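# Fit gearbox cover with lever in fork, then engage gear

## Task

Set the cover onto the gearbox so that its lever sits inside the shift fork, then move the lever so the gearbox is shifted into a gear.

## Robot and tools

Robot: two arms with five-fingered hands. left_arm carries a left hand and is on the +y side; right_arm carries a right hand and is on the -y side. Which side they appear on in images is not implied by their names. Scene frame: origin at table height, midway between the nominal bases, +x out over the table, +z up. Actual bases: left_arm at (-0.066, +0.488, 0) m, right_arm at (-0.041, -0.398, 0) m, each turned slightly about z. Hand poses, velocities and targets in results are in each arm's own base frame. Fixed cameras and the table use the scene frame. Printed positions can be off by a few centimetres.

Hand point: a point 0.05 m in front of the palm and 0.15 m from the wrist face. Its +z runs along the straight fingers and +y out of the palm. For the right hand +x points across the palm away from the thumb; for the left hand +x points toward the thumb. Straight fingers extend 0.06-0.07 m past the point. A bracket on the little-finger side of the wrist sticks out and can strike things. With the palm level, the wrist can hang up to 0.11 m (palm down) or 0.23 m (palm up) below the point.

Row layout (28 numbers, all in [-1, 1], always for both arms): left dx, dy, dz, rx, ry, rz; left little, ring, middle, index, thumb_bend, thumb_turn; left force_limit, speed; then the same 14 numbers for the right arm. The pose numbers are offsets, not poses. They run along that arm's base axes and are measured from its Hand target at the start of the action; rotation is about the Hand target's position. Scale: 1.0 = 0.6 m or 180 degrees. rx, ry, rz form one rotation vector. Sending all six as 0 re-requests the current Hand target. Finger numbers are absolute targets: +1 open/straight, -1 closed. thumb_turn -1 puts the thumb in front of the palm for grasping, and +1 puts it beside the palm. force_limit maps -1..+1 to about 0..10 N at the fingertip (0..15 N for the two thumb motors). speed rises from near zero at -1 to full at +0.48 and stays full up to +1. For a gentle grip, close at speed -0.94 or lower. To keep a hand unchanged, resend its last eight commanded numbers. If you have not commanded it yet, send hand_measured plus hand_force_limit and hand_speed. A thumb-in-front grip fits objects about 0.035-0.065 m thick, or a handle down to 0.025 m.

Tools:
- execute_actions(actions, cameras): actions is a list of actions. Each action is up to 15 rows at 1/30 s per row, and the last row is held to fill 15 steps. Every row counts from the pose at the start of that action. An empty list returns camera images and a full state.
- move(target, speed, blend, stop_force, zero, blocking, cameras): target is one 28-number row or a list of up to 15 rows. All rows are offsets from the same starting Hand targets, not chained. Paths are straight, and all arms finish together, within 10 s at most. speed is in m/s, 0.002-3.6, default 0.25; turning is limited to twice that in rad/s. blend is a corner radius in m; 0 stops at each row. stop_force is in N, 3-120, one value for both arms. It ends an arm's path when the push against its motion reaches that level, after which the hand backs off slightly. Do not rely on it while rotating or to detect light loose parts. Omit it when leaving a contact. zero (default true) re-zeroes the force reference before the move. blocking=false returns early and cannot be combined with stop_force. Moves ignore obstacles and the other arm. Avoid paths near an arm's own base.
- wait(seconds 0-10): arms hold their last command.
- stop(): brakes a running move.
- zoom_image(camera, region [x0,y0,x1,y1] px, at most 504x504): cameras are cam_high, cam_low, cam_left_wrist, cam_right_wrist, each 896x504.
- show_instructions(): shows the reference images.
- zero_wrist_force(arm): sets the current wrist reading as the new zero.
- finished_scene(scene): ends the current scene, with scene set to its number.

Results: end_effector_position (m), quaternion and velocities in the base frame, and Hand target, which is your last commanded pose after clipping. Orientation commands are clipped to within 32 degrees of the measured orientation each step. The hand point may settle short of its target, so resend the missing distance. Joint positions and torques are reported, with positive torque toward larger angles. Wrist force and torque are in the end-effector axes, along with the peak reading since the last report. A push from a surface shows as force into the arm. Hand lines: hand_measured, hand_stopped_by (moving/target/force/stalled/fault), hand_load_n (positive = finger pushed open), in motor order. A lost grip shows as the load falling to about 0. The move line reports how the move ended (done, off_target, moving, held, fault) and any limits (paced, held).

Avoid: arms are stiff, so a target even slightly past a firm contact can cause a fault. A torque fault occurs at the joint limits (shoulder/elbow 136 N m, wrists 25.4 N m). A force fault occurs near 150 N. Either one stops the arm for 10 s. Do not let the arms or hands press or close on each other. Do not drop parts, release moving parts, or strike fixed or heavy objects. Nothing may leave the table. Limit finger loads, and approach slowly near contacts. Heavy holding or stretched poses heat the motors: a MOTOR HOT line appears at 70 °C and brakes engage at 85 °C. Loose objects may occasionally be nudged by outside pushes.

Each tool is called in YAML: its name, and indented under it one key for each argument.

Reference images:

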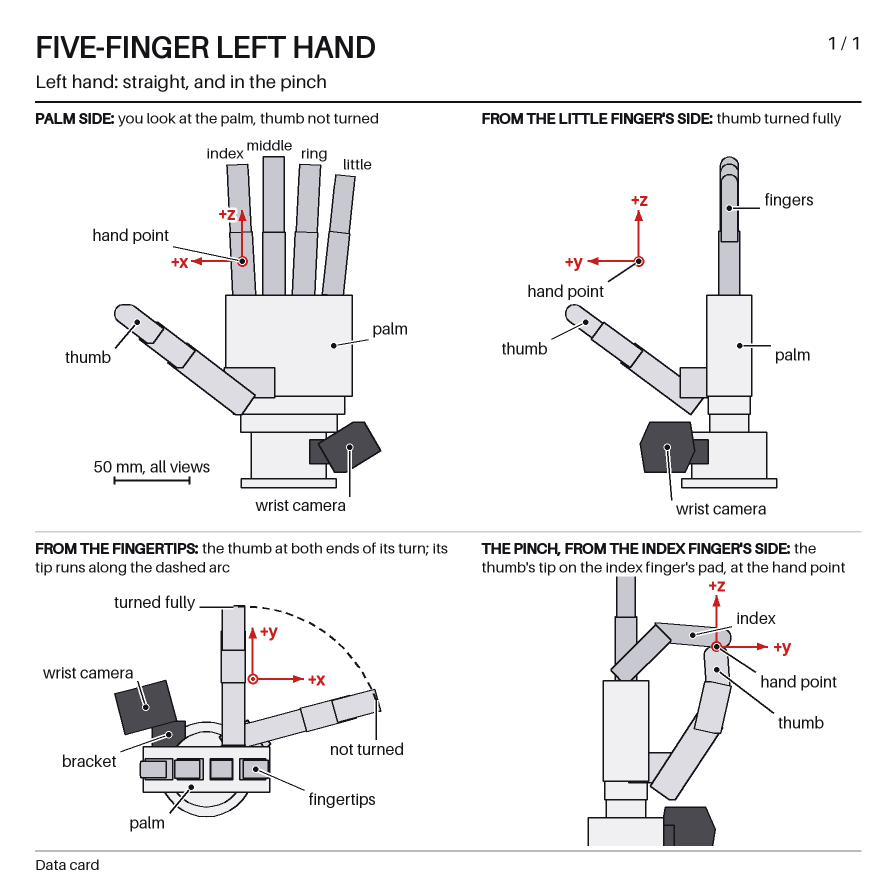

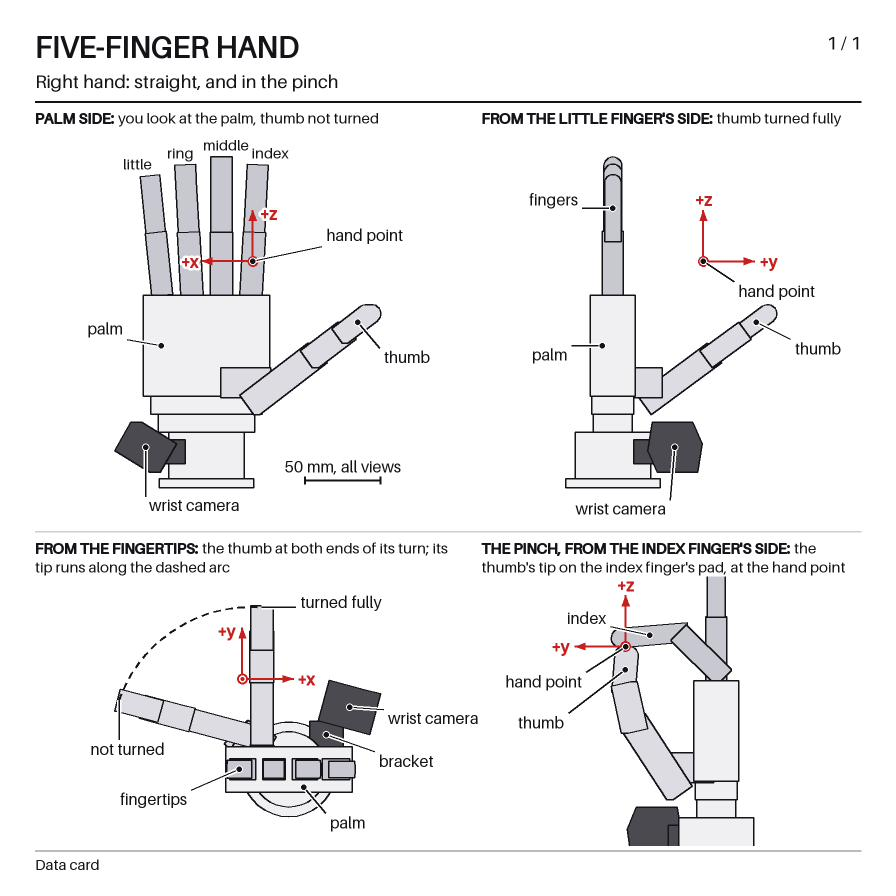

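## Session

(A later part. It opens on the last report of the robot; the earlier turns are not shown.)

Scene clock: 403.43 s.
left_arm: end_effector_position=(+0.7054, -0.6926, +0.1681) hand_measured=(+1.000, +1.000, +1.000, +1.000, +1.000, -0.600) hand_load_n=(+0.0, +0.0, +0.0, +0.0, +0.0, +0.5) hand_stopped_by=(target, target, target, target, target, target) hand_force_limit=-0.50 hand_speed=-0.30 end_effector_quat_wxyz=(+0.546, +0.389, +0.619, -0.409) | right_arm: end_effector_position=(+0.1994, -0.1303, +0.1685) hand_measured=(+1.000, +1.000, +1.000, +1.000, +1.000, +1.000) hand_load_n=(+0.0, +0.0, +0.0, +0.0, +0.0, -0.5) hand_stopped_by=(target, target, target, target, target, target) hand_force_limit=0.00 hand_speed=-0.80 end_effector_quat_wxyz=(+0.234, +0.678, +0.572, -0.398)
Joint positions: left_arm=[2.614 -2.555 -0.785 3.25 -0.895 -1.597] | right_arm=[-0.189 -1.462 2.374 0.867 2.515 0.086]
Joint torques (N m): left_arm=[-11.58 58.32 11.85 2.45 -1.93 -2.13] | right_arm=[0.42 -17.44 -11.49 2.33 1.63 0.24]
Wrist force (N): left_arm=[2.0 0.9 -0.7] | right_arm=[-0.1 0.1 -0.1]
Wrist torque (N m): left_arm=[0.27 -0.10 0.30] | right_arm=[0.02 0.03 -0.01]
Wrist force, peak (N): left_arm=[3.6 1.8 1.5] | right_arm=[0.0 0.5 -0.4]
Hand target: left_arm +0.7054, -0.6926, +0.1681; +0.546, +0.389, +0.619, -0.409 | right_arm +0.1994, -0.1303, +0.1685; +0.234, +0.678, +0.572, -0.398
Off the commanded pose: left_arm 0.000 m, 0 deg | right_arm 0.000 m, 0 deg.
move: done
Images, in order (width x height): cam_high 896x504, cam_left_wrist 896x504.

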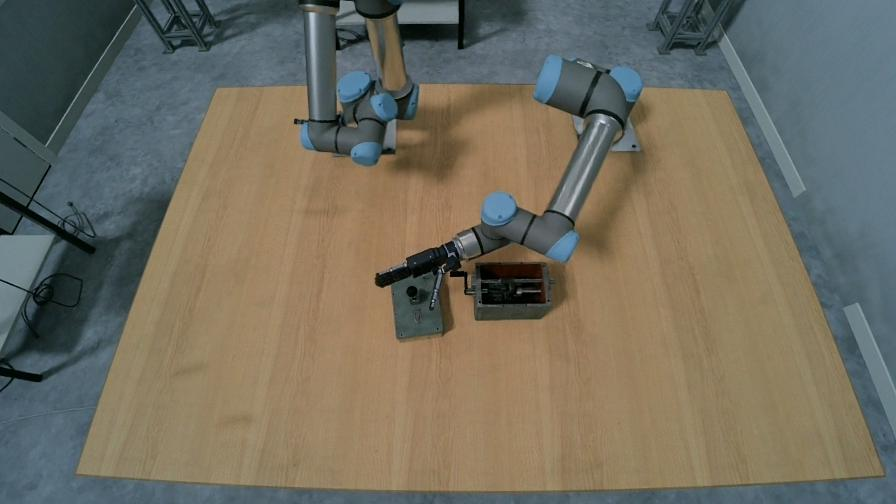

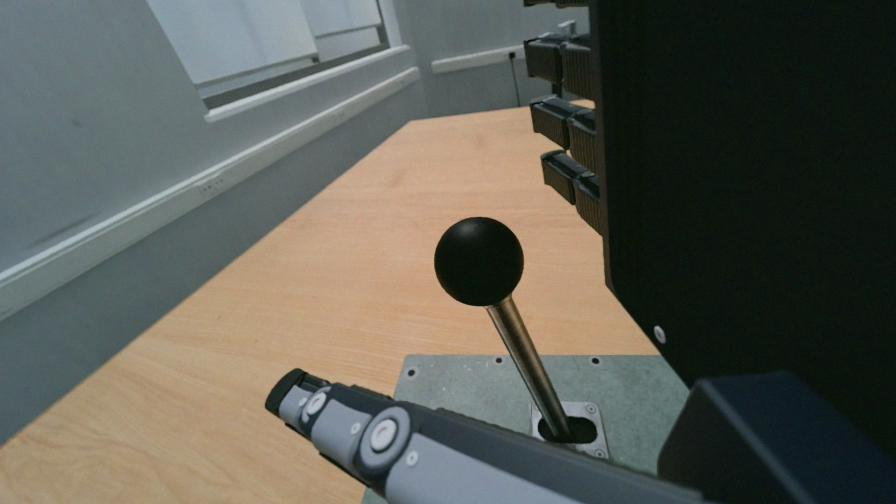

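move:
  target:
    - [-0.0072,0.0187,0.0017,0,0,0,1,1,1,1,1,-0.6,-0.5,-0.3,0,0,0,0,0,0,1,1,1,1,1,1,0,-0.8]
    - [-0.195,-0.042,0,0,0,0.0278,1,1,1,1,1,-0.6,-0.5,-0.3,0,0,0,0,0,0,1,1,1,1,1,1,0,-0.8]
    - [-0.195,-0.042,-0.13,0,0,0.0278,1,1,1,0.45,0.9,-0.6,-0.5,-0.3,0,0,0,0,0,0,1,1,1,1,1,1,0,-0.8]
  speed: 0.1
  cameras: ["cam_left_wrist","cam_high","cam_low"]

zoom_image:
  camera: "cam_high"
  region: [375, 255, 455, 350]

Scene clock: 520.67 s.
left_arm: end_effector_position=(+0.5884, -0.7178, +0.0901) hand_measured=(+1.000, +1.000, +1.000, +0.450, +0.900, -0.600) hand_load_n=(+0.0, +0.0, +0.0, +0.0, +0.5, +0.0) hand_stopped_by=(target, target, target, target, target, target) hand_force_limit=-0.50 hand_speed=-0.30 end_effector_quat_wxyz=(+0.563, +0.362, +0.636, -0.385) | right_arm: end_effector_position=(+0.1994, -0.1303, +0.1685) hand_measured=(+1.000, +1.000, +1.000, +1.000, +1.000, +1.000) hand_load_n=(+0.0, +0.0, +0.0, +0.0, +0.0, +0.0) hand_stopped_by=(target, target, target, target, target, target) hand_force_limit=0.00 hand_speed=-0.80 end_effector_quat_wxyz=(+0.234, +0.678, +0.572, -0.398)
Joint positions: left_arm=[2.458 -2.448 -1.205 3.575 -1.138 -1.62] | right_arm=[-0.189 -1.462 2.374 0.867 2.515 0.086]
Joint torques (N m): left_arm=[-11.82 42.88 9.8 2.85 -2.16 -2.11] | right_arm=[0.54 -16.33 -12.42 2.35 1.92 0.42]
Wrist force (N): left_arm=[1.9 0.8 -0.3] | right_arm=[0.0 0.0 -0.1]
Wrist torque (N m): left_arm=[0.22 -0.07 0.30] | right_arm=[0.01 0.01 0.00]
Wrist force, peak (N): left_arm=[2.0 1.9 -0.9] | right_arm=[-0.2 0.2 -0.4]
Hand target: left_arm +0.5884, -0.7178, +0.0901; +0.563, +0.362, +0.636, -0.385 | right_arm +0.1994, -0.1303, +0.1685; +0.234, +0.678, +0.572, -0.398
Off the commanded pose: left_arm 0.000 m, 0 deg | right_arm 0.000 m, 0 deg.
move: done
Images, in order (width x height): cam_high 896x504, cam_low 896x504, cam_left_wrist 896x504.

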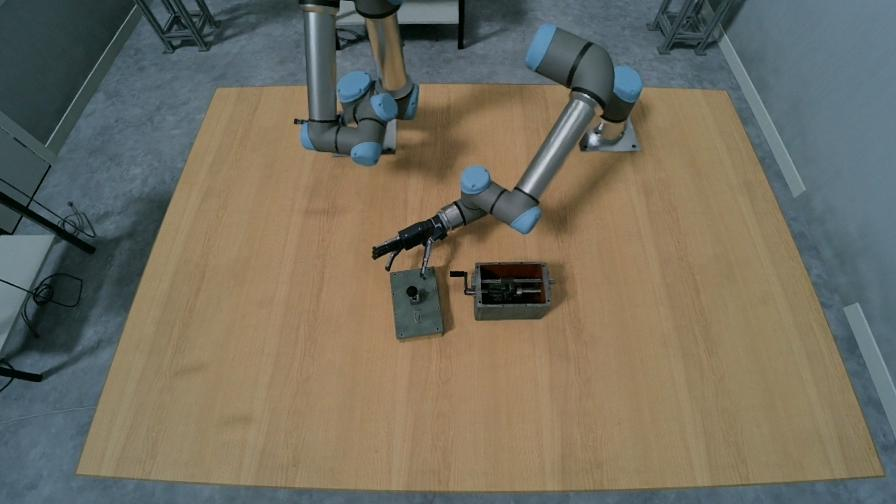

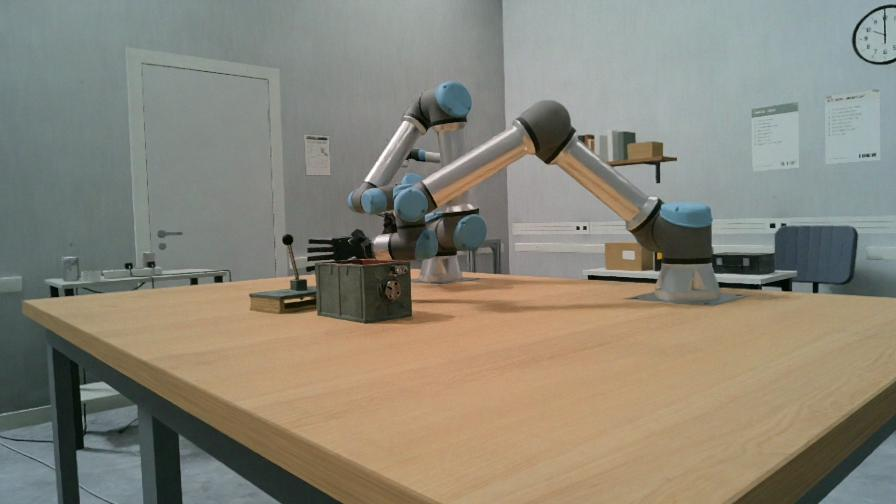

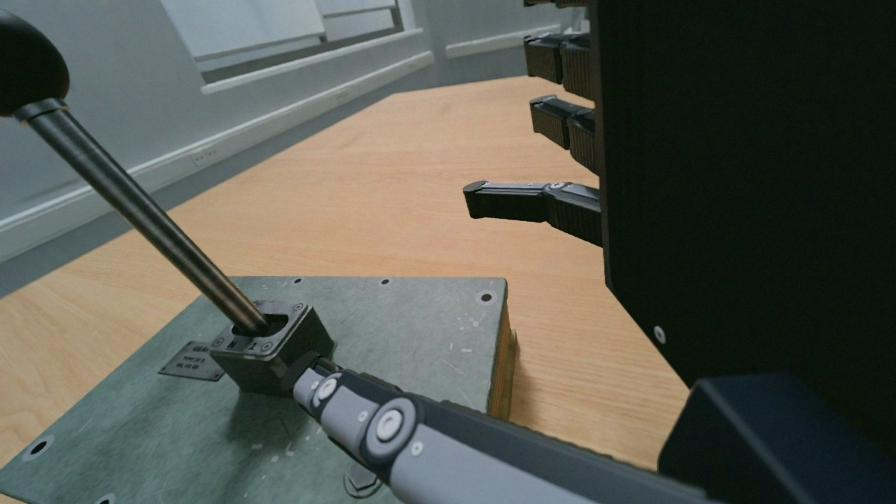

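Scaled by 5.305 from the camera's 896x504 image, which has a finer 1280x720 frame.

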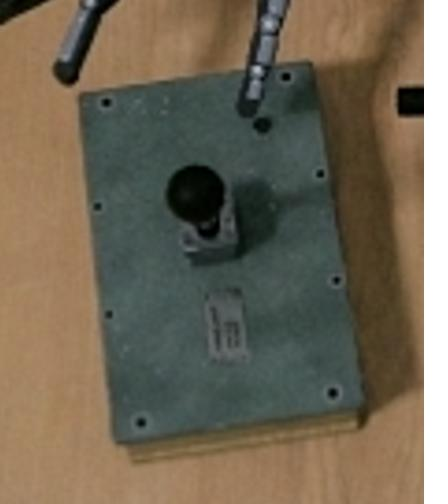

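move:
  target:
    - [-0.0182,0.0373,0,0,0,0,1,1,1,0.45,1,-0.6,-0.5,-0.3,0,0,0,0,0,0,1,1,1,1,1,1,0,-0.8]
    - [0.0488,0.0705,-0.0135,0,0,0,1,1,1,0.45,1,-0.6,-0.5,-0.3,0,0,0,0,0,0,1,1,1,1,1,1,0,-0.8]
  speed: 0.06
  stop_force: 4
  cameras: ["cam_left_wrist","cam_low"]

zoom_image:
  camera: "cam_low"
  region: [235, 210, 425, 325]

Scene clock: 572.93 s.
left_arm: end_effector_position=(+0.6176, -0.6755, +0.0820) hand_measured=(+1.000, +1.000, +1.000, +0.450, +1.000, -0.600) hand_load_n=(+0.0, +0.0, +0.0, +0.0, +0.0, +0.5) hand_stopped_by=(target, target, target, target, target, target) hand_force_limit=-0.50 hand_speed=-0.30 end_effector_quat_wxyz=(+0.563, +0.362, +0.636, -0.385) | right_arm: end_effector_position=(+0.1994, -0.1303, +0.1685) hand_measured=(+1.000, +1.000, +1.000, +1.000, +1.000, +1.000) hand_load_n=(+0.0, +0.0, +0.0, +0.0, +0.0, -0.5) hand_stopped_by=(target, target, target, target, target, target) hand_force_limit=0.00 hand_speed=-0.80 end_effector_quat_wxyz=(+0.234, +0.678, +0.572, -0.398)
Joint positions: left_arm=[2.537 -2.432 -1.26 3.611 -1.06 -1.613] | right_arm=[-0.189 -1.462 2.374 0.867 2.515 0.086]
Joint torques (N m): left_arm=[10.67 41.98 28.78 -0.17 2.42 2.81] | right_arm=[1.9 -17.61 -11.9 2.26 1.81 0.44]
Wrist force (N): left_arm=[1.8 0.7 -0.4] | right_arm=[-0.2 0.4 -0.1]
Wrist torque (N m): left_arm=[0.20 -0.05 0.10] | right_arm=[0.06 0.03 0.00]
Wrist force, peak (N): left_arm=[2.1 0.8 -0.7] | right_arm=[-0.4 0.1 -0.4]
Hand target: left_arm +0.6176, -0.6755, +0.0820; +0.563, +0.362, +0.636, -0.385 | right_arm +0.1994, -0.1303, +0.1685; +0.234, +0.678, +0.572, -0.398
Off the commanded pose: left_arm 0.000 m, 0 deg | right_arm 0.000 m, 0 deg.
move: done
Images, in order (width x height): cam_low 896x504, cam_left_wrist 896x504.

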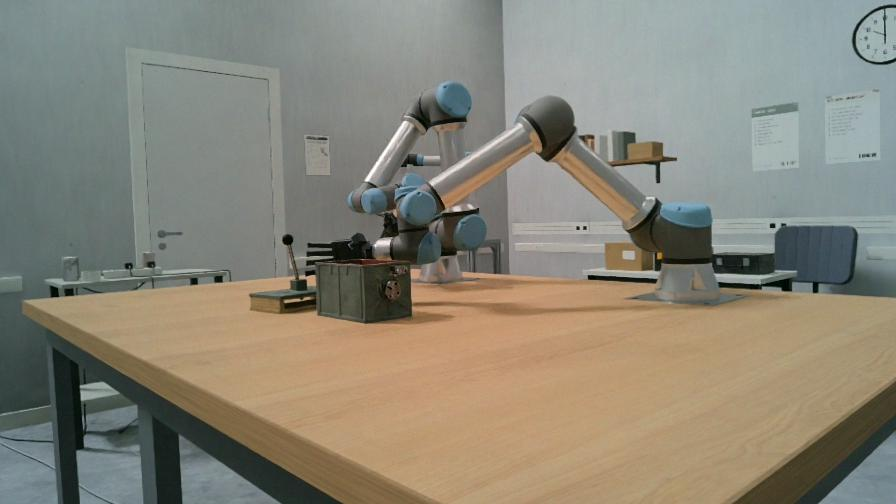

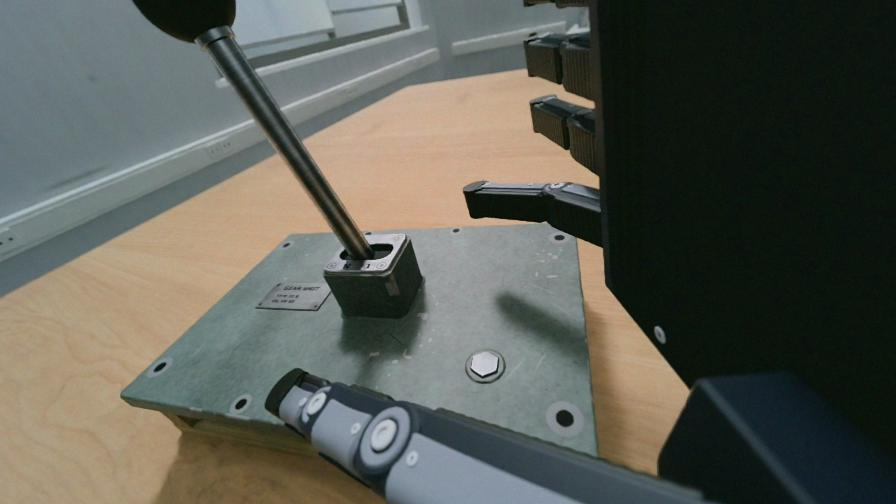

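Scaled by 2.653 from the camera's 896x504 image, which has a finer 1280x720 frame.

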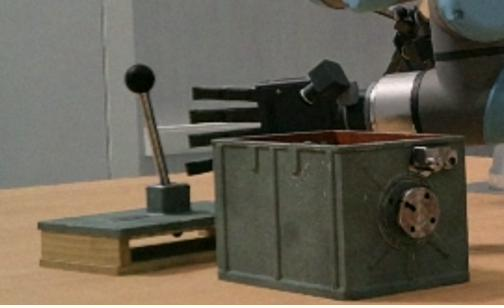

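move:
  target:
    - [0.0417,0.0282,0,0,0,0,1,1,1,0.45,1,-0.6,-0.5,-0.3,0,0,0,0,0,0,1,1,1,1,1,1,0,-0.8]
  speed: 0.04
  stop_force: 3.5
  cameras: ["cam_left_wrist","cam_low"]

zoom_image:
  camera: "cam_low"
  region: [235, 210, 425, 325]

Scene clock: 604.50 s.
left_arm: end_effector_position=(+0.6358, -0.6632, +0.0820) hand_measured=(+1.000, +1.000, +1.000, +0.450, +1.000, -0.600) hand_load_n=(+0.0, +0.0, +0.0, +0.0, +0.0, +0.5) hand_stopped_by=(target, target, target, target, target, target) hand_force_limit=-0.50 hand_speed=-0.30 end_effector_quat_wxyz=(+0.563, +0.362, +0.636, -0.385) | right_arm: end_effector_position=(+0.1994, -0.1303, +0.1685) hand_measured=(+1.000, +1.000, +1.000, +1.000, +1.000, +1.000) hand_load_n=(+0.0, +0.0, +0.0, +0.0, -0.5, +0.0) hand_stopped_by=(target, target, target, target, target, target) hand_force_limit=0.00 hand_speed=-0.80 end_effector_quat_wxyz=(+0.234, +0.678, +0.572, -0.398)
Joint positions: left_arm=[2.568 -2.441 -1.243 3.601 -1.029 -1.611] | right_arm=[-0.189 -1.462 2.374 0.867 2.515 0.086]
Joint torques (N m): left_arm=[-11.6 59.71 9.71 2.73 -2.12 -2.02] | right_arm=[1.58 -17.21 -13.16 2.44 2.01 0.63]
Wrist force (N): left_arm=[2.1 0.8 -0.6] | right_arm=[-0.2 0.1 0.0]
Wrist torque (N m): left_arm=[0.23 -0.11 0.12] | right_arm=[0.01 0.03 -0.01]
Wrist force, peak (N): left_arm=[-0.5 -12.3 12.3] | right_arm=[-0.1 0.3 -0.5]
Hand target: left_arm +0.6358, -0.6632, +0.0820; +0.563, +0.362, +0.636, -0.385 (not the last commanded pose) | right_arm +0.1994, -0.1303, +0.1685; +0.234, +0.678, +0.572, -0.398
Off the commanded pose: left_arm 0.008 m, 0 deg | right_arm 0.000 m, 0 deg.
move: contact (left_arm)
Images, in order (width x height): cam_low 896x504, cam_left_wrist 896x504.

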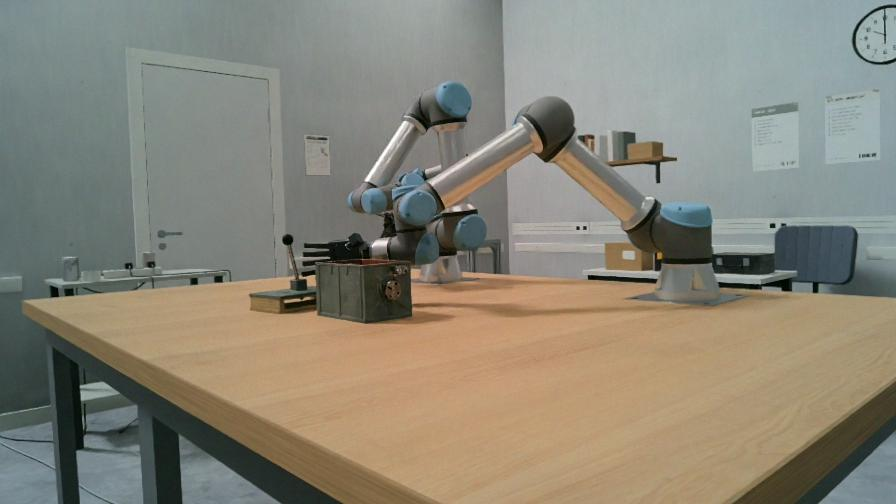

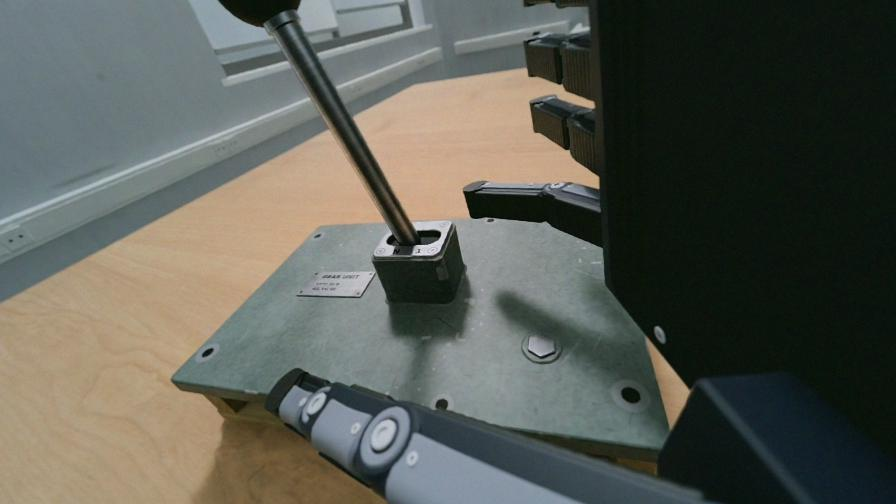

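Scaled by 2.653 from the camera's 896x504 image, which has a finer 1280x720 frame.

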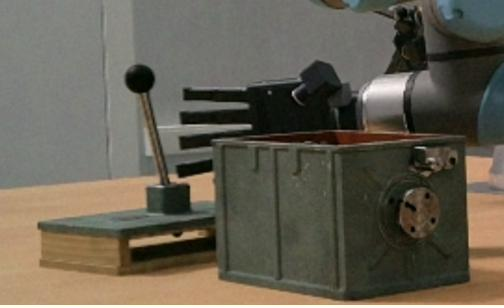

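wait:
  seconds: 0.1
  cameras: ["cam_high"]

zoom_image:
  camera: "cam_high"
  region: [370, 215, 560, 345]

Scene clock: 615.00 s.
left_arm: end_effector_position=(+0.6358, -0.6632, +0.0820) hand_measured=(+1.000, +1.000, +1.000, +0.450, +1.000, -0.600) hand_load_n=(+0.0, +0.0, +0.0, +0.0, +0.0, +0.5) hand_stopped_by=(target, target, target, target, target, target) hand_force_limit=-0.50 hand_speed=-0.30 end_effector_quat_wxyz=(+0.563, +0.362, +0.636, -0.385) | right_arm: end_effector_position=(+0.1994, -0.1303, +0.1685) hand_measured=(+1.000, +1.000, +1.000, +1.000, +1.000, +1.000) hand_load_n=(+0.0, +0.0, +0.0, +0.0, +0.0, +0.0) hand_stopped_by=(target, target, target, target, target, target) hand_force_limit=0.00 hand_speed=-0.80 end_effector_quat_wxyz=(+0.234, +0.678, +0.572, -0.398)
Joint positions: left_arm=[2.568 -2.441 -1.243 3.601 -1.029 -1.611] | right_arm=[-0.189 -1.462 2.374 0.867 2.515 0.086]
Joint torques (N m): left_arm=[-11.96 59.8 9.48 2.63 -2.29 -2.06] | right_arm=[0.95 -17.07 -12.79 2.28 2.01 0.52]
Wrist force (N): left_arm=[2.0 0.7 -0.5] | right_arm=[-0.2 0.3 -0.1]
Wrist torque (N m): left_arm=[0.21 -0.09 0.12] | right_arm=[0.05 0.04 -0.01]
Wrist force, peak (N): left_arm=[2.1 1.1 -0.6] | right_arm=[0.0 0.5 -0.3]
Hand target: left_arm +0.6358, -0.6632, +0.0820; +0.563, +0.362, +0.636, -0.385 (not the last commanded pose) | right_arm +0.1994, -0.1303, +0.1685; +0.234, +0.678, +0.572, -0.398
Off the commanded pose: left_arm 0.008 m, 0 deg | right_arm 0.000 m, 0 deg.
wait: 0.10 s; at rest from the start
Images, in order (width x height): cam_high 896x504.

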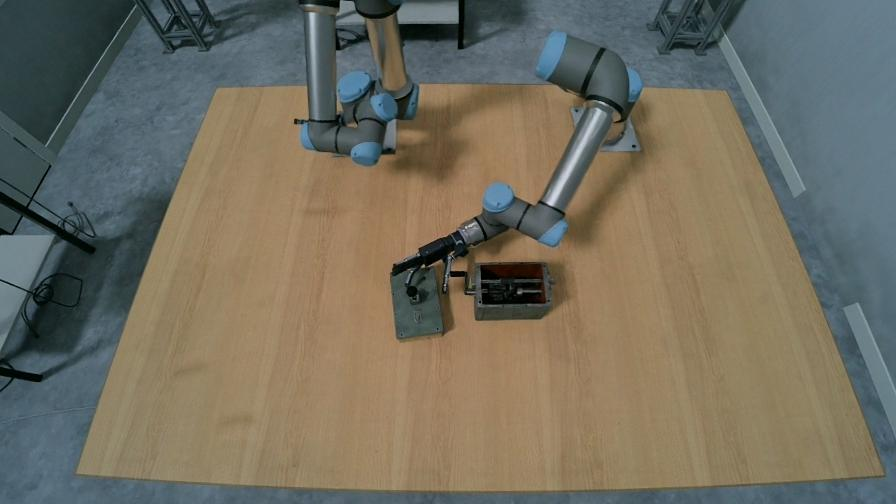

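Scaled by 2.653 from the camera's 896x504 image, which has a finer 1280x720 frame.

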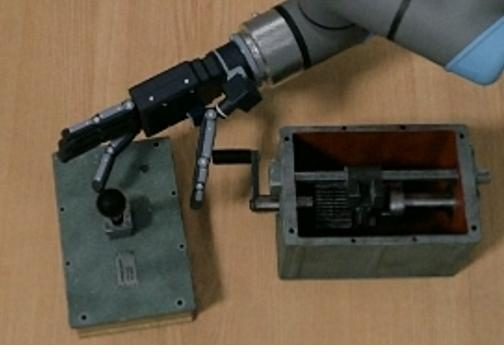

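move:
  target:
    - [0,0,0,0,0,0,1,1,1,0.4,0.5,-0.6,-0.5,-0.5,0,0,0,0,0,0,1,1,1,1,1,1,0,-0.8]
  speed: 0.04
  cameras: ["cam_left_wrist","cam_high"]

zoom_image:
  camera: "cam_high"
  region: [380, 225, 500, 325]

Scene clock: 641.90 s.
left_arm: end_effector_position=(+0.6358, -0.6632, +0.0820) hand_measured=(+1.000, +1.000, +1.000, +0.400, +0.500, -0.600) hand_load_n=(+0.0, +0.0, +0.0, +0.0, +0.0, +0.0) hand_stopped_by=(target, target, target, target, target, target) hand_force_limit=-0.50 hand_speed=-0.50 end_effector_quat_wxyz=(+0.563, +0.362, +0.636, -0.385) | right_arm: end_effector_position=(+0.1994, -0.1303, +0.1685) hand_measured=(+1.000, +1.000, +1.000, +1.000, +1.000, +1.000) hand_load_n=(+0.0, +0.0, +0.0, +0.0, +0.0, +0.0) hand_stopped_by=(target, target, target, target, target, target) hand_force_limit=0.00 hand_speed=-0.80 end_effector_quat_wxyz=(+0.234, +0.678, +0.572, -0.398)
Joint positions: left_arm=[2.568 -2.441 -1.243 3.601 -1.029 -1.611] | right_arm=[-0.189 -1.462 2.374 0.867 2.515 0.086]
Joint torques (N m): left_arm=[-11.99 59.51 9.8 2.57 -2.04 -2.01] | right_arm=[0.84 -17.03 -13.18 2.31 2.02 0.53]
Wrist force (N): left_arm=[2.0 0.8 -0.5] | right_arm=[0.1 0.1 -0.2]
Wrist torque (N m): left_arm=[0.24 -0.09 0.12] | right_arm=[0.03 0.00 0.00]
Wrist force, peak (N): left_arm=[2.1 1.1 -0.6] | right_arm=[0.1 0.4 -0.5]
Hand target: left_arm +0.6358, -0.6632, +0.0820; +0.563, +0.362, +0.636, -0.385 | right_arm +0.1994, -0.1303, +0.1685; +0.234, +0.678, +0.572, -0.398
Off the commanded pose: left_arm 0.000 m, 0 deg | right_arm 0.000 m, 0 deg.
move: done
Images, in order (width x height): cam_high 896x504, cam_left_wrist 896x504.

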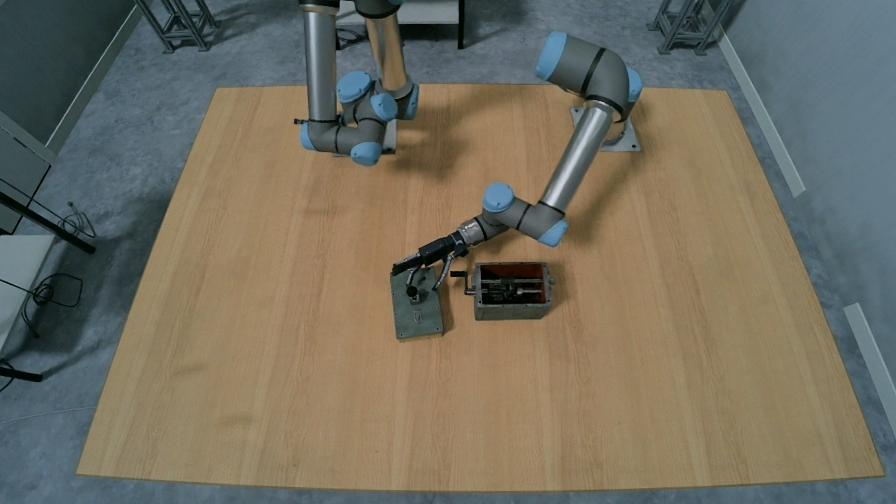

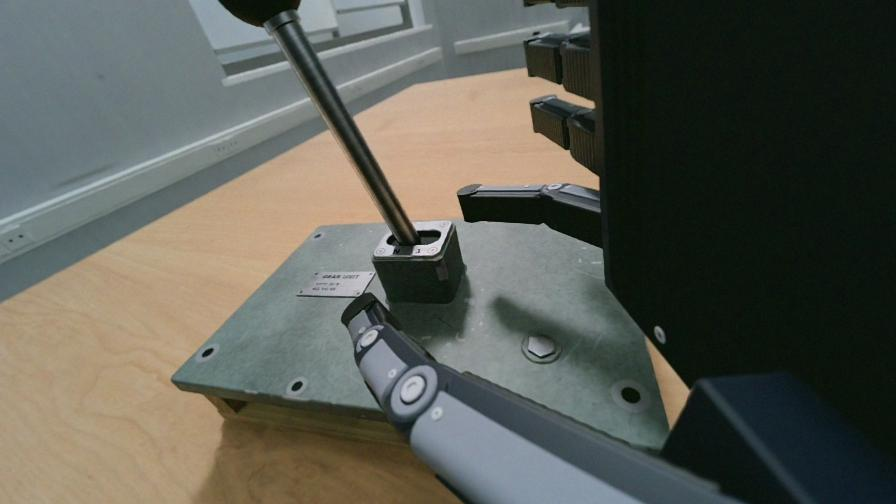

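Scaled by 4.200 from the camera's 896x504 image, which has a finer 1280x720 frame.

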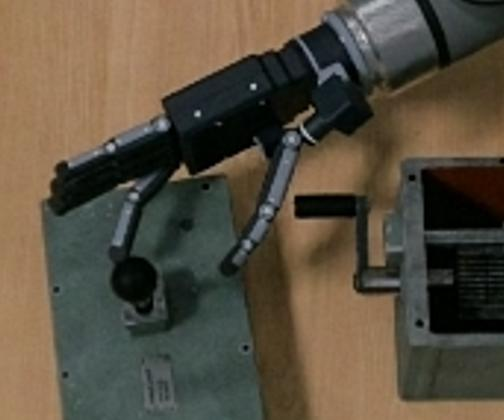

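move:
  target:
    - [0.0135,0.0063,0,0,0,0,1,1,1,0.4,0.5,-0.6,-0.5,-0.5,0,0,0,0,0,0,1,1,1,1,1,1,0,-0.8]
  speed: 0.02
  stop_force: 3
  cameras: ["cam_left_wrist","cam_high"]

zoom_image:
  camera: "cam_high"
  region: [380, 225, 500, 325]

Scene clock: 676.80 s.
left_arm: end_effector_position=(+0.6439, -0.6594, +0.0820) hand_measured=(+1.000, +1.000, +1.000, +0.400, +0.500, -0.600) hand_load_n=(+0.0, +0.0, +0.0, +0.0, +0.0, +0.5) hand_stopped_by=(target, target, target, target, target, target) hand_force_limit=-0.50 hand_speed=-0.50 end_effector_quat_wxyz=(+0.563, +0.362, +0.636, -0.385) | right_arm: end_effector_position=(+0.1994, -0.1303, +0.1685) hand_measured=(+1.000, +1.000, +1.000, +1.000, +1.000, +1.000) hand_load_n=(+0.0, +0.0, +0.0, +0.0, +0.0, +0.0) hand_stopped_by=(target, target, target, target, target, target) hand_force_limit=0.00 hand_speed=-0.80 end_effector_quat_wxyz=(+0.234, +0.678, +0.572, -0.398)
Joint positions: left_arm=[2.579 -2.448 -1.229 3.594 -1.017 -1.609] | right_arm=[-0.189 -1.462 2.374 0.867 2.515 0.086]
Joint torques (N m): left_arm=[11.09 42.09 28.72 -0.13 2.43 2.73] | right_arm=[0.83 -17.74 -11.92 2.24 2.15 0.46]
Wrist force (N): left_arm=[2.1 0.7 -0.4] | right_arm=[-0.2 0.2 -0.2]
Wrist torque (N m): left_arm=[0.21 -0.11 0.13] | right_arm=[0.03 0.03 -0.01]
Wrist force, peak (N): left_arm=[2.4 0.8 -0.6] | right_arm=[0.1 0.5 -0.2]
Hand target: left_arm +0.6439, -0.6594, +0.0820; +0.563, +0.362, +0.636, -0.385 | right_arm +0.1994, -0.1303, +0.1685; +0.234, +0.678, +0.572, -0.398
Off the commanded pose: left_arm 0.000 m, 0 deg | right_arm 0.000 m, 0 deg.
move: done
Images, in order (width x height): cam_high 896x504, cam_left_wrist 896x504.

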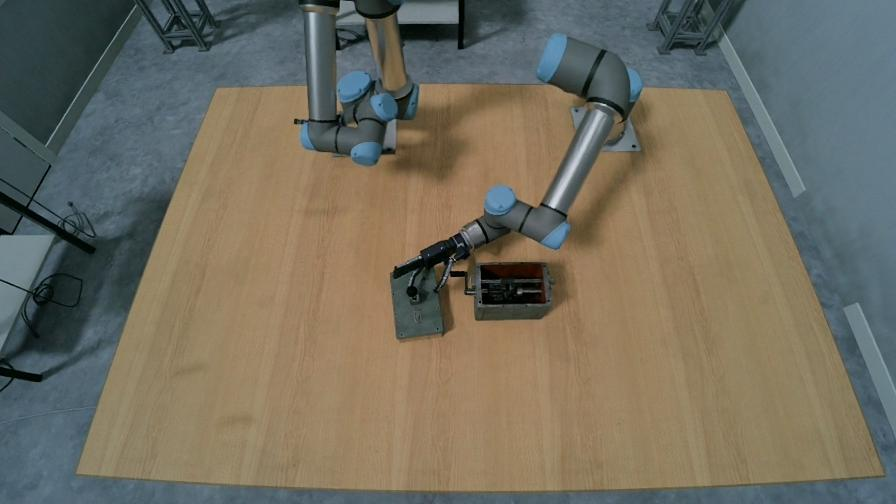

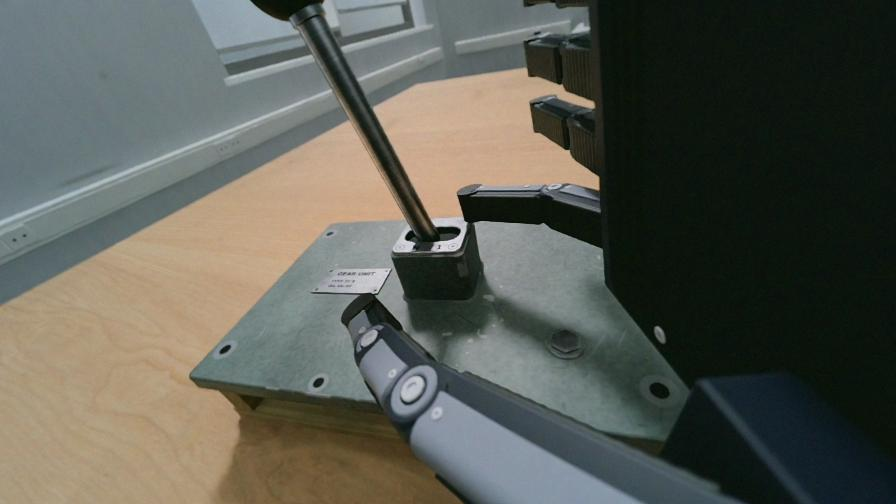

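Scaled by 4.200 from the camera's 896x504 image, which has a finer 1280x720 frame.

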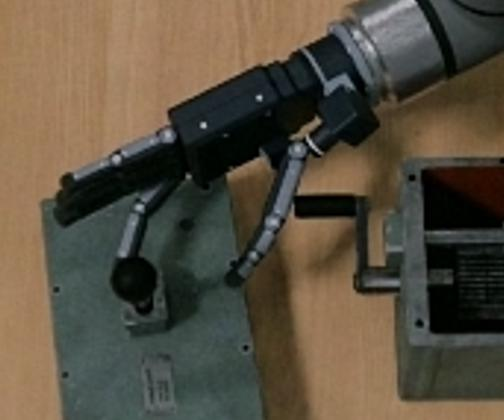

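move:
  target:
    - [0,0,0,0,0,0,1,1,1,-0.5,-0.4,-0.6,-0.7,-0.93,0,0,0,0,0,0,1,1,1,1,1,1,0,-0.8]
  speed: 0.04
  cameras: ["cam_left_wrist","cam_high"]

zoom_image:
  camera: "cam_high"
  region: [380, 225, 500, 325]

Scene clock: 689.40 s.
left_arm: end_effector_position=(+0.6439, -0.6594, +0.0820) hand_measured=(+1.000, +1.000, +1.000, -0.248, +0.164, -0.600) hand_load_n=(+0.0, +0.0, +0.0, +3.5, +2.5, +0.0) hand_stopped_by=(target, target, target, force, force, target) hand_force_limit=-0.70 hand_speed=-0.93 end_effector_quat_wxyz=(+0.563, +0.362, +0.636, -0.385) | right_arm: end_effector_position=(+0.1994, -0.1303, +0.1685) hand_measured=(+1.000, +1.000, +1.000, +1.000, +1.000, +1.000) hand_load_n=(+0.0, +0.0, +0.0, +0.0, +0.0, +0.0) hand_stopped_by=(target, target, target, target, target, target) hand_force_limit=0.00 hand_speed=-0.80 end_effector_quat_wxyz=(+0.234, +0.678, +0.572, -0.398)
Joint positions: left_arm=[2.579 -2.448 -1.229 3.594 -1.017 -1.609] | right_arm=[-0.189 -1.462 2.374 0.867 2.515 0.086]
Joint torques (N m): left_arm=[11.31 42.56 28.61 -0.21 2.35 2.77] | right_arm=[0.89 -16.41 -12.88 1.97 1.81 0.47]
Wrist force (N): left_arm=[2.1 0.8 -0.4] | right_arm=[-0.1 0.1 -0.3]
Wrist torque (N m): left_arm=[0.23 -0.11 0.13] | right_arm=[0.04 0.04 -0.01]
Wrist force, peak (N): left_arm=[2.3 1.0 -0.4] | right_arm=[-0.2 0.2 -0.6]
Hand target: left_arm +0.6439, -0.6594, +0.0820; +0.563, +0.362, +0.636, -0.385 | right_arm +0.1994, -0.1303, +0.1685; +0.234, +0.678, +0.572, -0.398
Off the commanded pose: left_arm 0.000 m, 0 deg | right_arm 0.000 m, 0 deg.
move: done
Images, in order (width x height): cam_high 896x504, cam_left_wrist 896x504.

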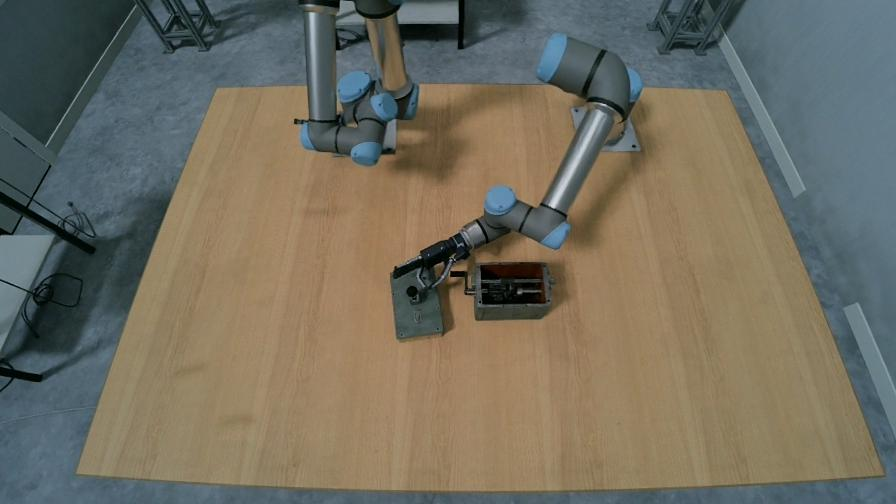

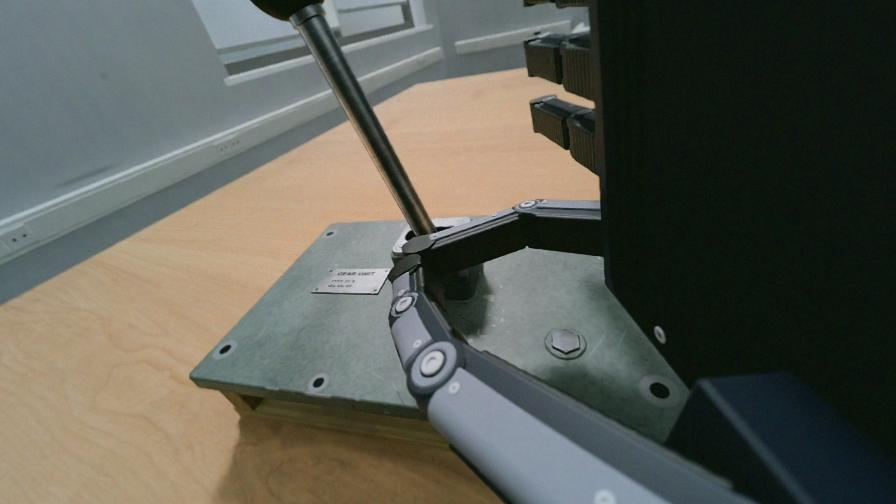

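Scaled by 4.200 from the camera's 896x504 image, which has a finer 1280x720 frame.

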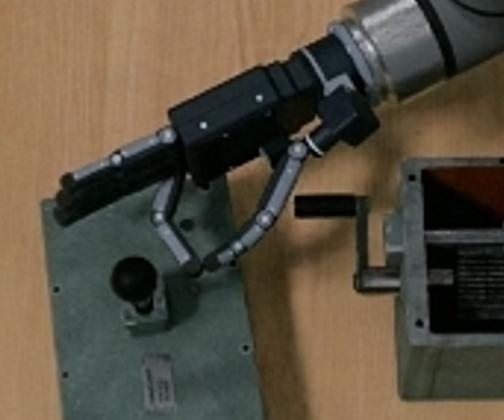

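move:
  target:
    - [0,0,0.005,0,0,0,1,1,1,0.45,0.8,-0.6,-0.5,-0.4,0,0,0,0,0,0,1,1,1,1,1,1,0,-0.8]
    - [0.0583,-0.0517,0.005,0,0,0,1,1,1,0.45,0.8,-0.6,-0.5,-0.4,0,0,0,0,0,0,1,1,1,1,1,1,0,-0.8]
  speed: 0.04
  cameras: ["cam_left_wrist","cam_high"]

zoom_image:
  camera: "cam_high"
  region: [380, 225, 500, 325]

Scene clock: 718.90 s.
left_arm: end_effector_position=(+0.6788, -0.6904, +0.0850) hand_measured=(+1.000, +1.000, +1.000, +0.450, +0.798, -0.600) hand_load_n=(+0.0, +0.0, +0.0, +0.0, +0.0, +0.5) hand_stopped_by=(target, target, target, target, target, target) hand_force_limit=-0.50 hand_speed=-0.40 end_effector_quat_wxyz=(+0.563, +0.362, +0.636, -0.385) | right_arm: end_effector_position=(+0.1994, -0.1303, +0.1685) hand_measured=(+1.000, +1.000, +1.000, +1.000, +1.000, +1.000) hand_load_n=(+0.0, +0.0, +0.0, +0.0, +0.0, +0.0) hand_stopped_by=(target, target, target, target, target, target) hand_force_limit=0.00 hand_speed=-0.80 end_effector_quat_wxyz=(+0.234, +0.678, +0.572, -0.398)
Joint positions: left_arm=[2.569 -2.555 -1.009 3.481 -1.028 -1.611] | right_arm=[-0.189 -1.462 2.374 0.867 2.515 0.086]
Joint torques (N m): left_arm=[-12.14 46.66 31.91 -0.05 -2.16 2.24] | right_arm=[2.25 -16.92 -12.99 2.2 2.1 0.77]
Wrist force (N): left_arm=[2.1 0.8 -0.6] | right_arm=[0.0 0.1 0.0]
Wrist torque (N m): left_arm=[0.24 -0.11 0.29] | right_arm=[0.01 0.00 0.00]
Wrist force, peak (N): left_arm=[0.6 -9.9 11.0] | right_arm=[-0.3 0.1 -0.5]
Hand target: left_arm +0.6789, -0.6904, +0.0850; +0.563, +0.362, +0.636, -0.385 | right_arm +0.1994, -0.1303, +0.1685; +0.234, +0.678, +0.572, -0.398
Off the commanded pose: left_arm 0.000 m, 0 deg | right_arm 0.000 m, 0 deg.
move: done
Images, in order (width x height): cam_high 896x504, cam_left_wrist 896x504.

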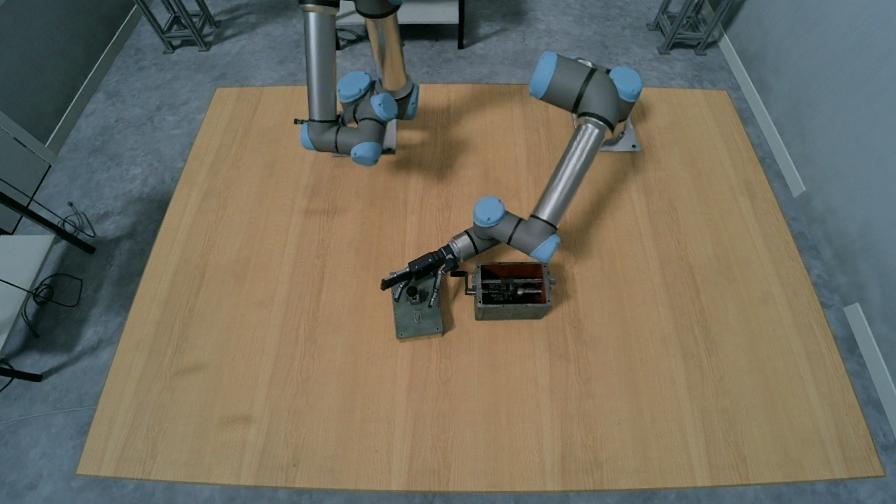

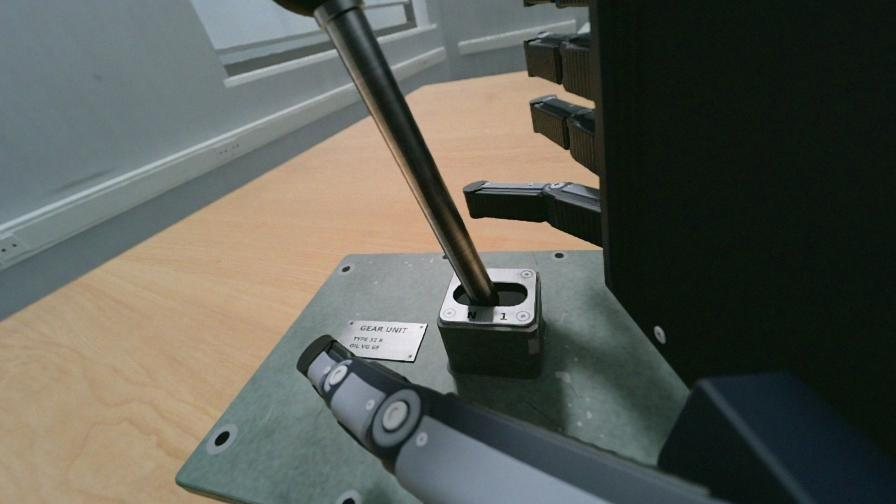

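Scaled by 4.200 from the camera's 896x504 image, which has a finer 1280x720 frame.

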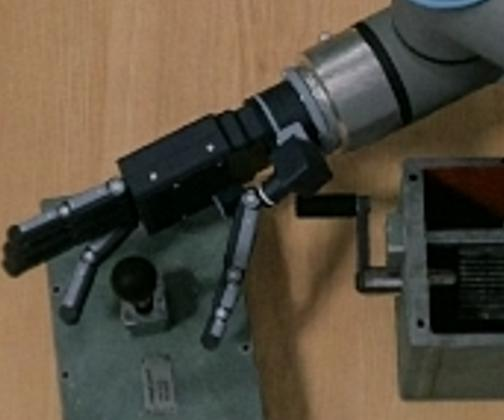

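move:
  target:
    - [-0.0155,0.0017,-0.0467,0,0,0,1,1,1,0.45,0.8,-0.6,-0.5,-0.4,0,0,0,0,0,0,1,1,1,1,1,1,0,-0.8]
  speed: 0.03
  stop_force: 3
  cameras: ["cam_left_wrist","cam_high"]

zoom_image:
  camera: "cam_high"
  region: [380, 225, 500, 325]

Scene clock: 757.10 s.
left_arm: end_effector_position=(+0.6700, -0.6895, +0.0584) hand_measured=(+1.000, +1.000, +1.000, +0.450, +0.798, -0.600) hand_load_n=(+0.0, +0.0, +0.0, +0.0, -0.5, -4.5) hand_stopped_by=(target, target, target, target, target, target) hand_force_limit=-0.50 hand_speed=-0.40 end_effector_quat_wxyz=(+0.563, +0.362, +0.636, -0.385) | right_arm: end_effector_position=(+0.1994, -0.1303, +0.1685) hand_measured=(+1.000, +1.000, +1.000, +1.000, +1.000, +1.000) hand_load_n=(+0.0, +0.0, +0.0, +0.0, +0.0, +0.0) hand_stopped_by=(target, target, target, target, target, target) hand_force_limit=0.00 hand_speed=-0.80 end_effector_quat_wxyz=(+0.234, +0.678, +0.572, -0.398)
Joint positions: left_arm=[2.563 -2.569 -1.055 3.543 -1.034 -1.611] | right_arm=[-0.189 -1.462 2.374 0.867 2.515 0.086]
Joint torques (N m): left_arm=[7.2 60.94 27.44 -0.8 2.04 -1.36] | right_arm=[1.39 -18.34 -13.12 2.23 2.07 0.92]
Wrist force (N): left_arm=[-0.6 2.2 0.0] | right_arm=[-0.1 0.0 -0.5]
Wrist torque (N m): left_arm=[0.34 -0.03 0.37] | right_arm=[0.03 0.03 -0.01]
Wrist force, peak (N): left_arm=[-2.1 2.4 0.5] | right_arm=[-0.1 0.2 -0.5]
Hand target: left_arm +0.6700, -0.6895, +0.0584; +0.563, +0.362, +0.636, -0.385 (not the last commanded pose) | right_arm +0.1994, -0.1303, +0.1685; +0.234, +0.678, +0.572, -0.398
Off the commanded pose: left_arm 0.002 m, 0 deg | right_arm 0.000 m, 0 deg.
move: contact (left_arm)
Images, in order (width x height): cam_high 896x504, cam_left_wrist 896x504.

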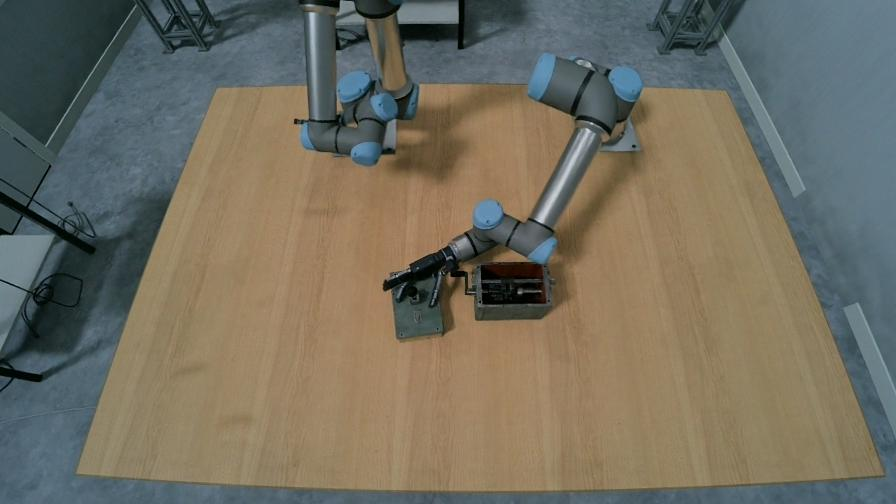

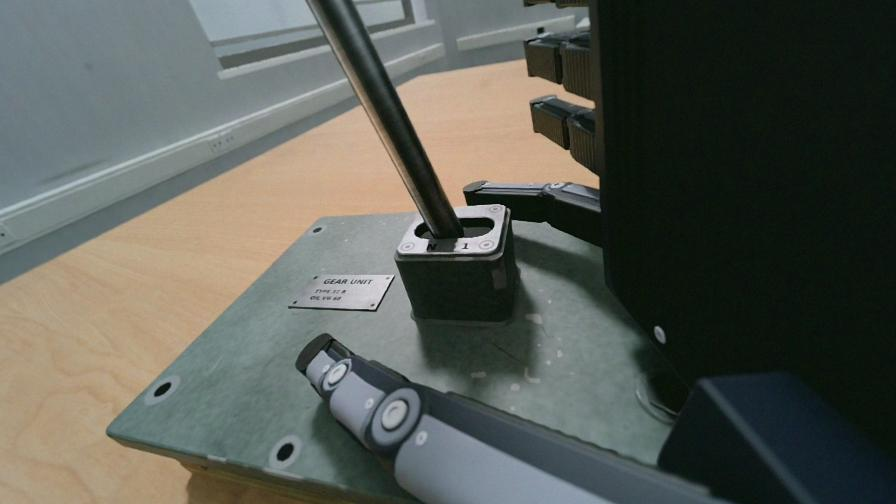

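Scaled by 4.200 from the camera's 896x504 image, which has a finer 1280x720 frame.

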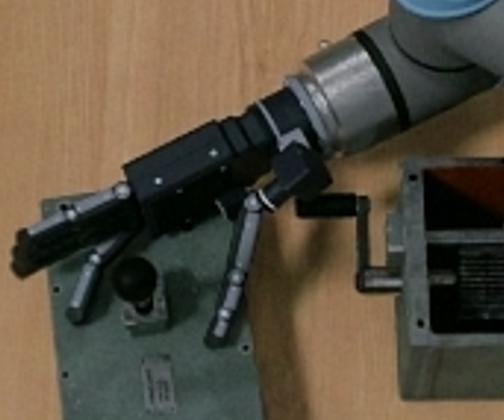

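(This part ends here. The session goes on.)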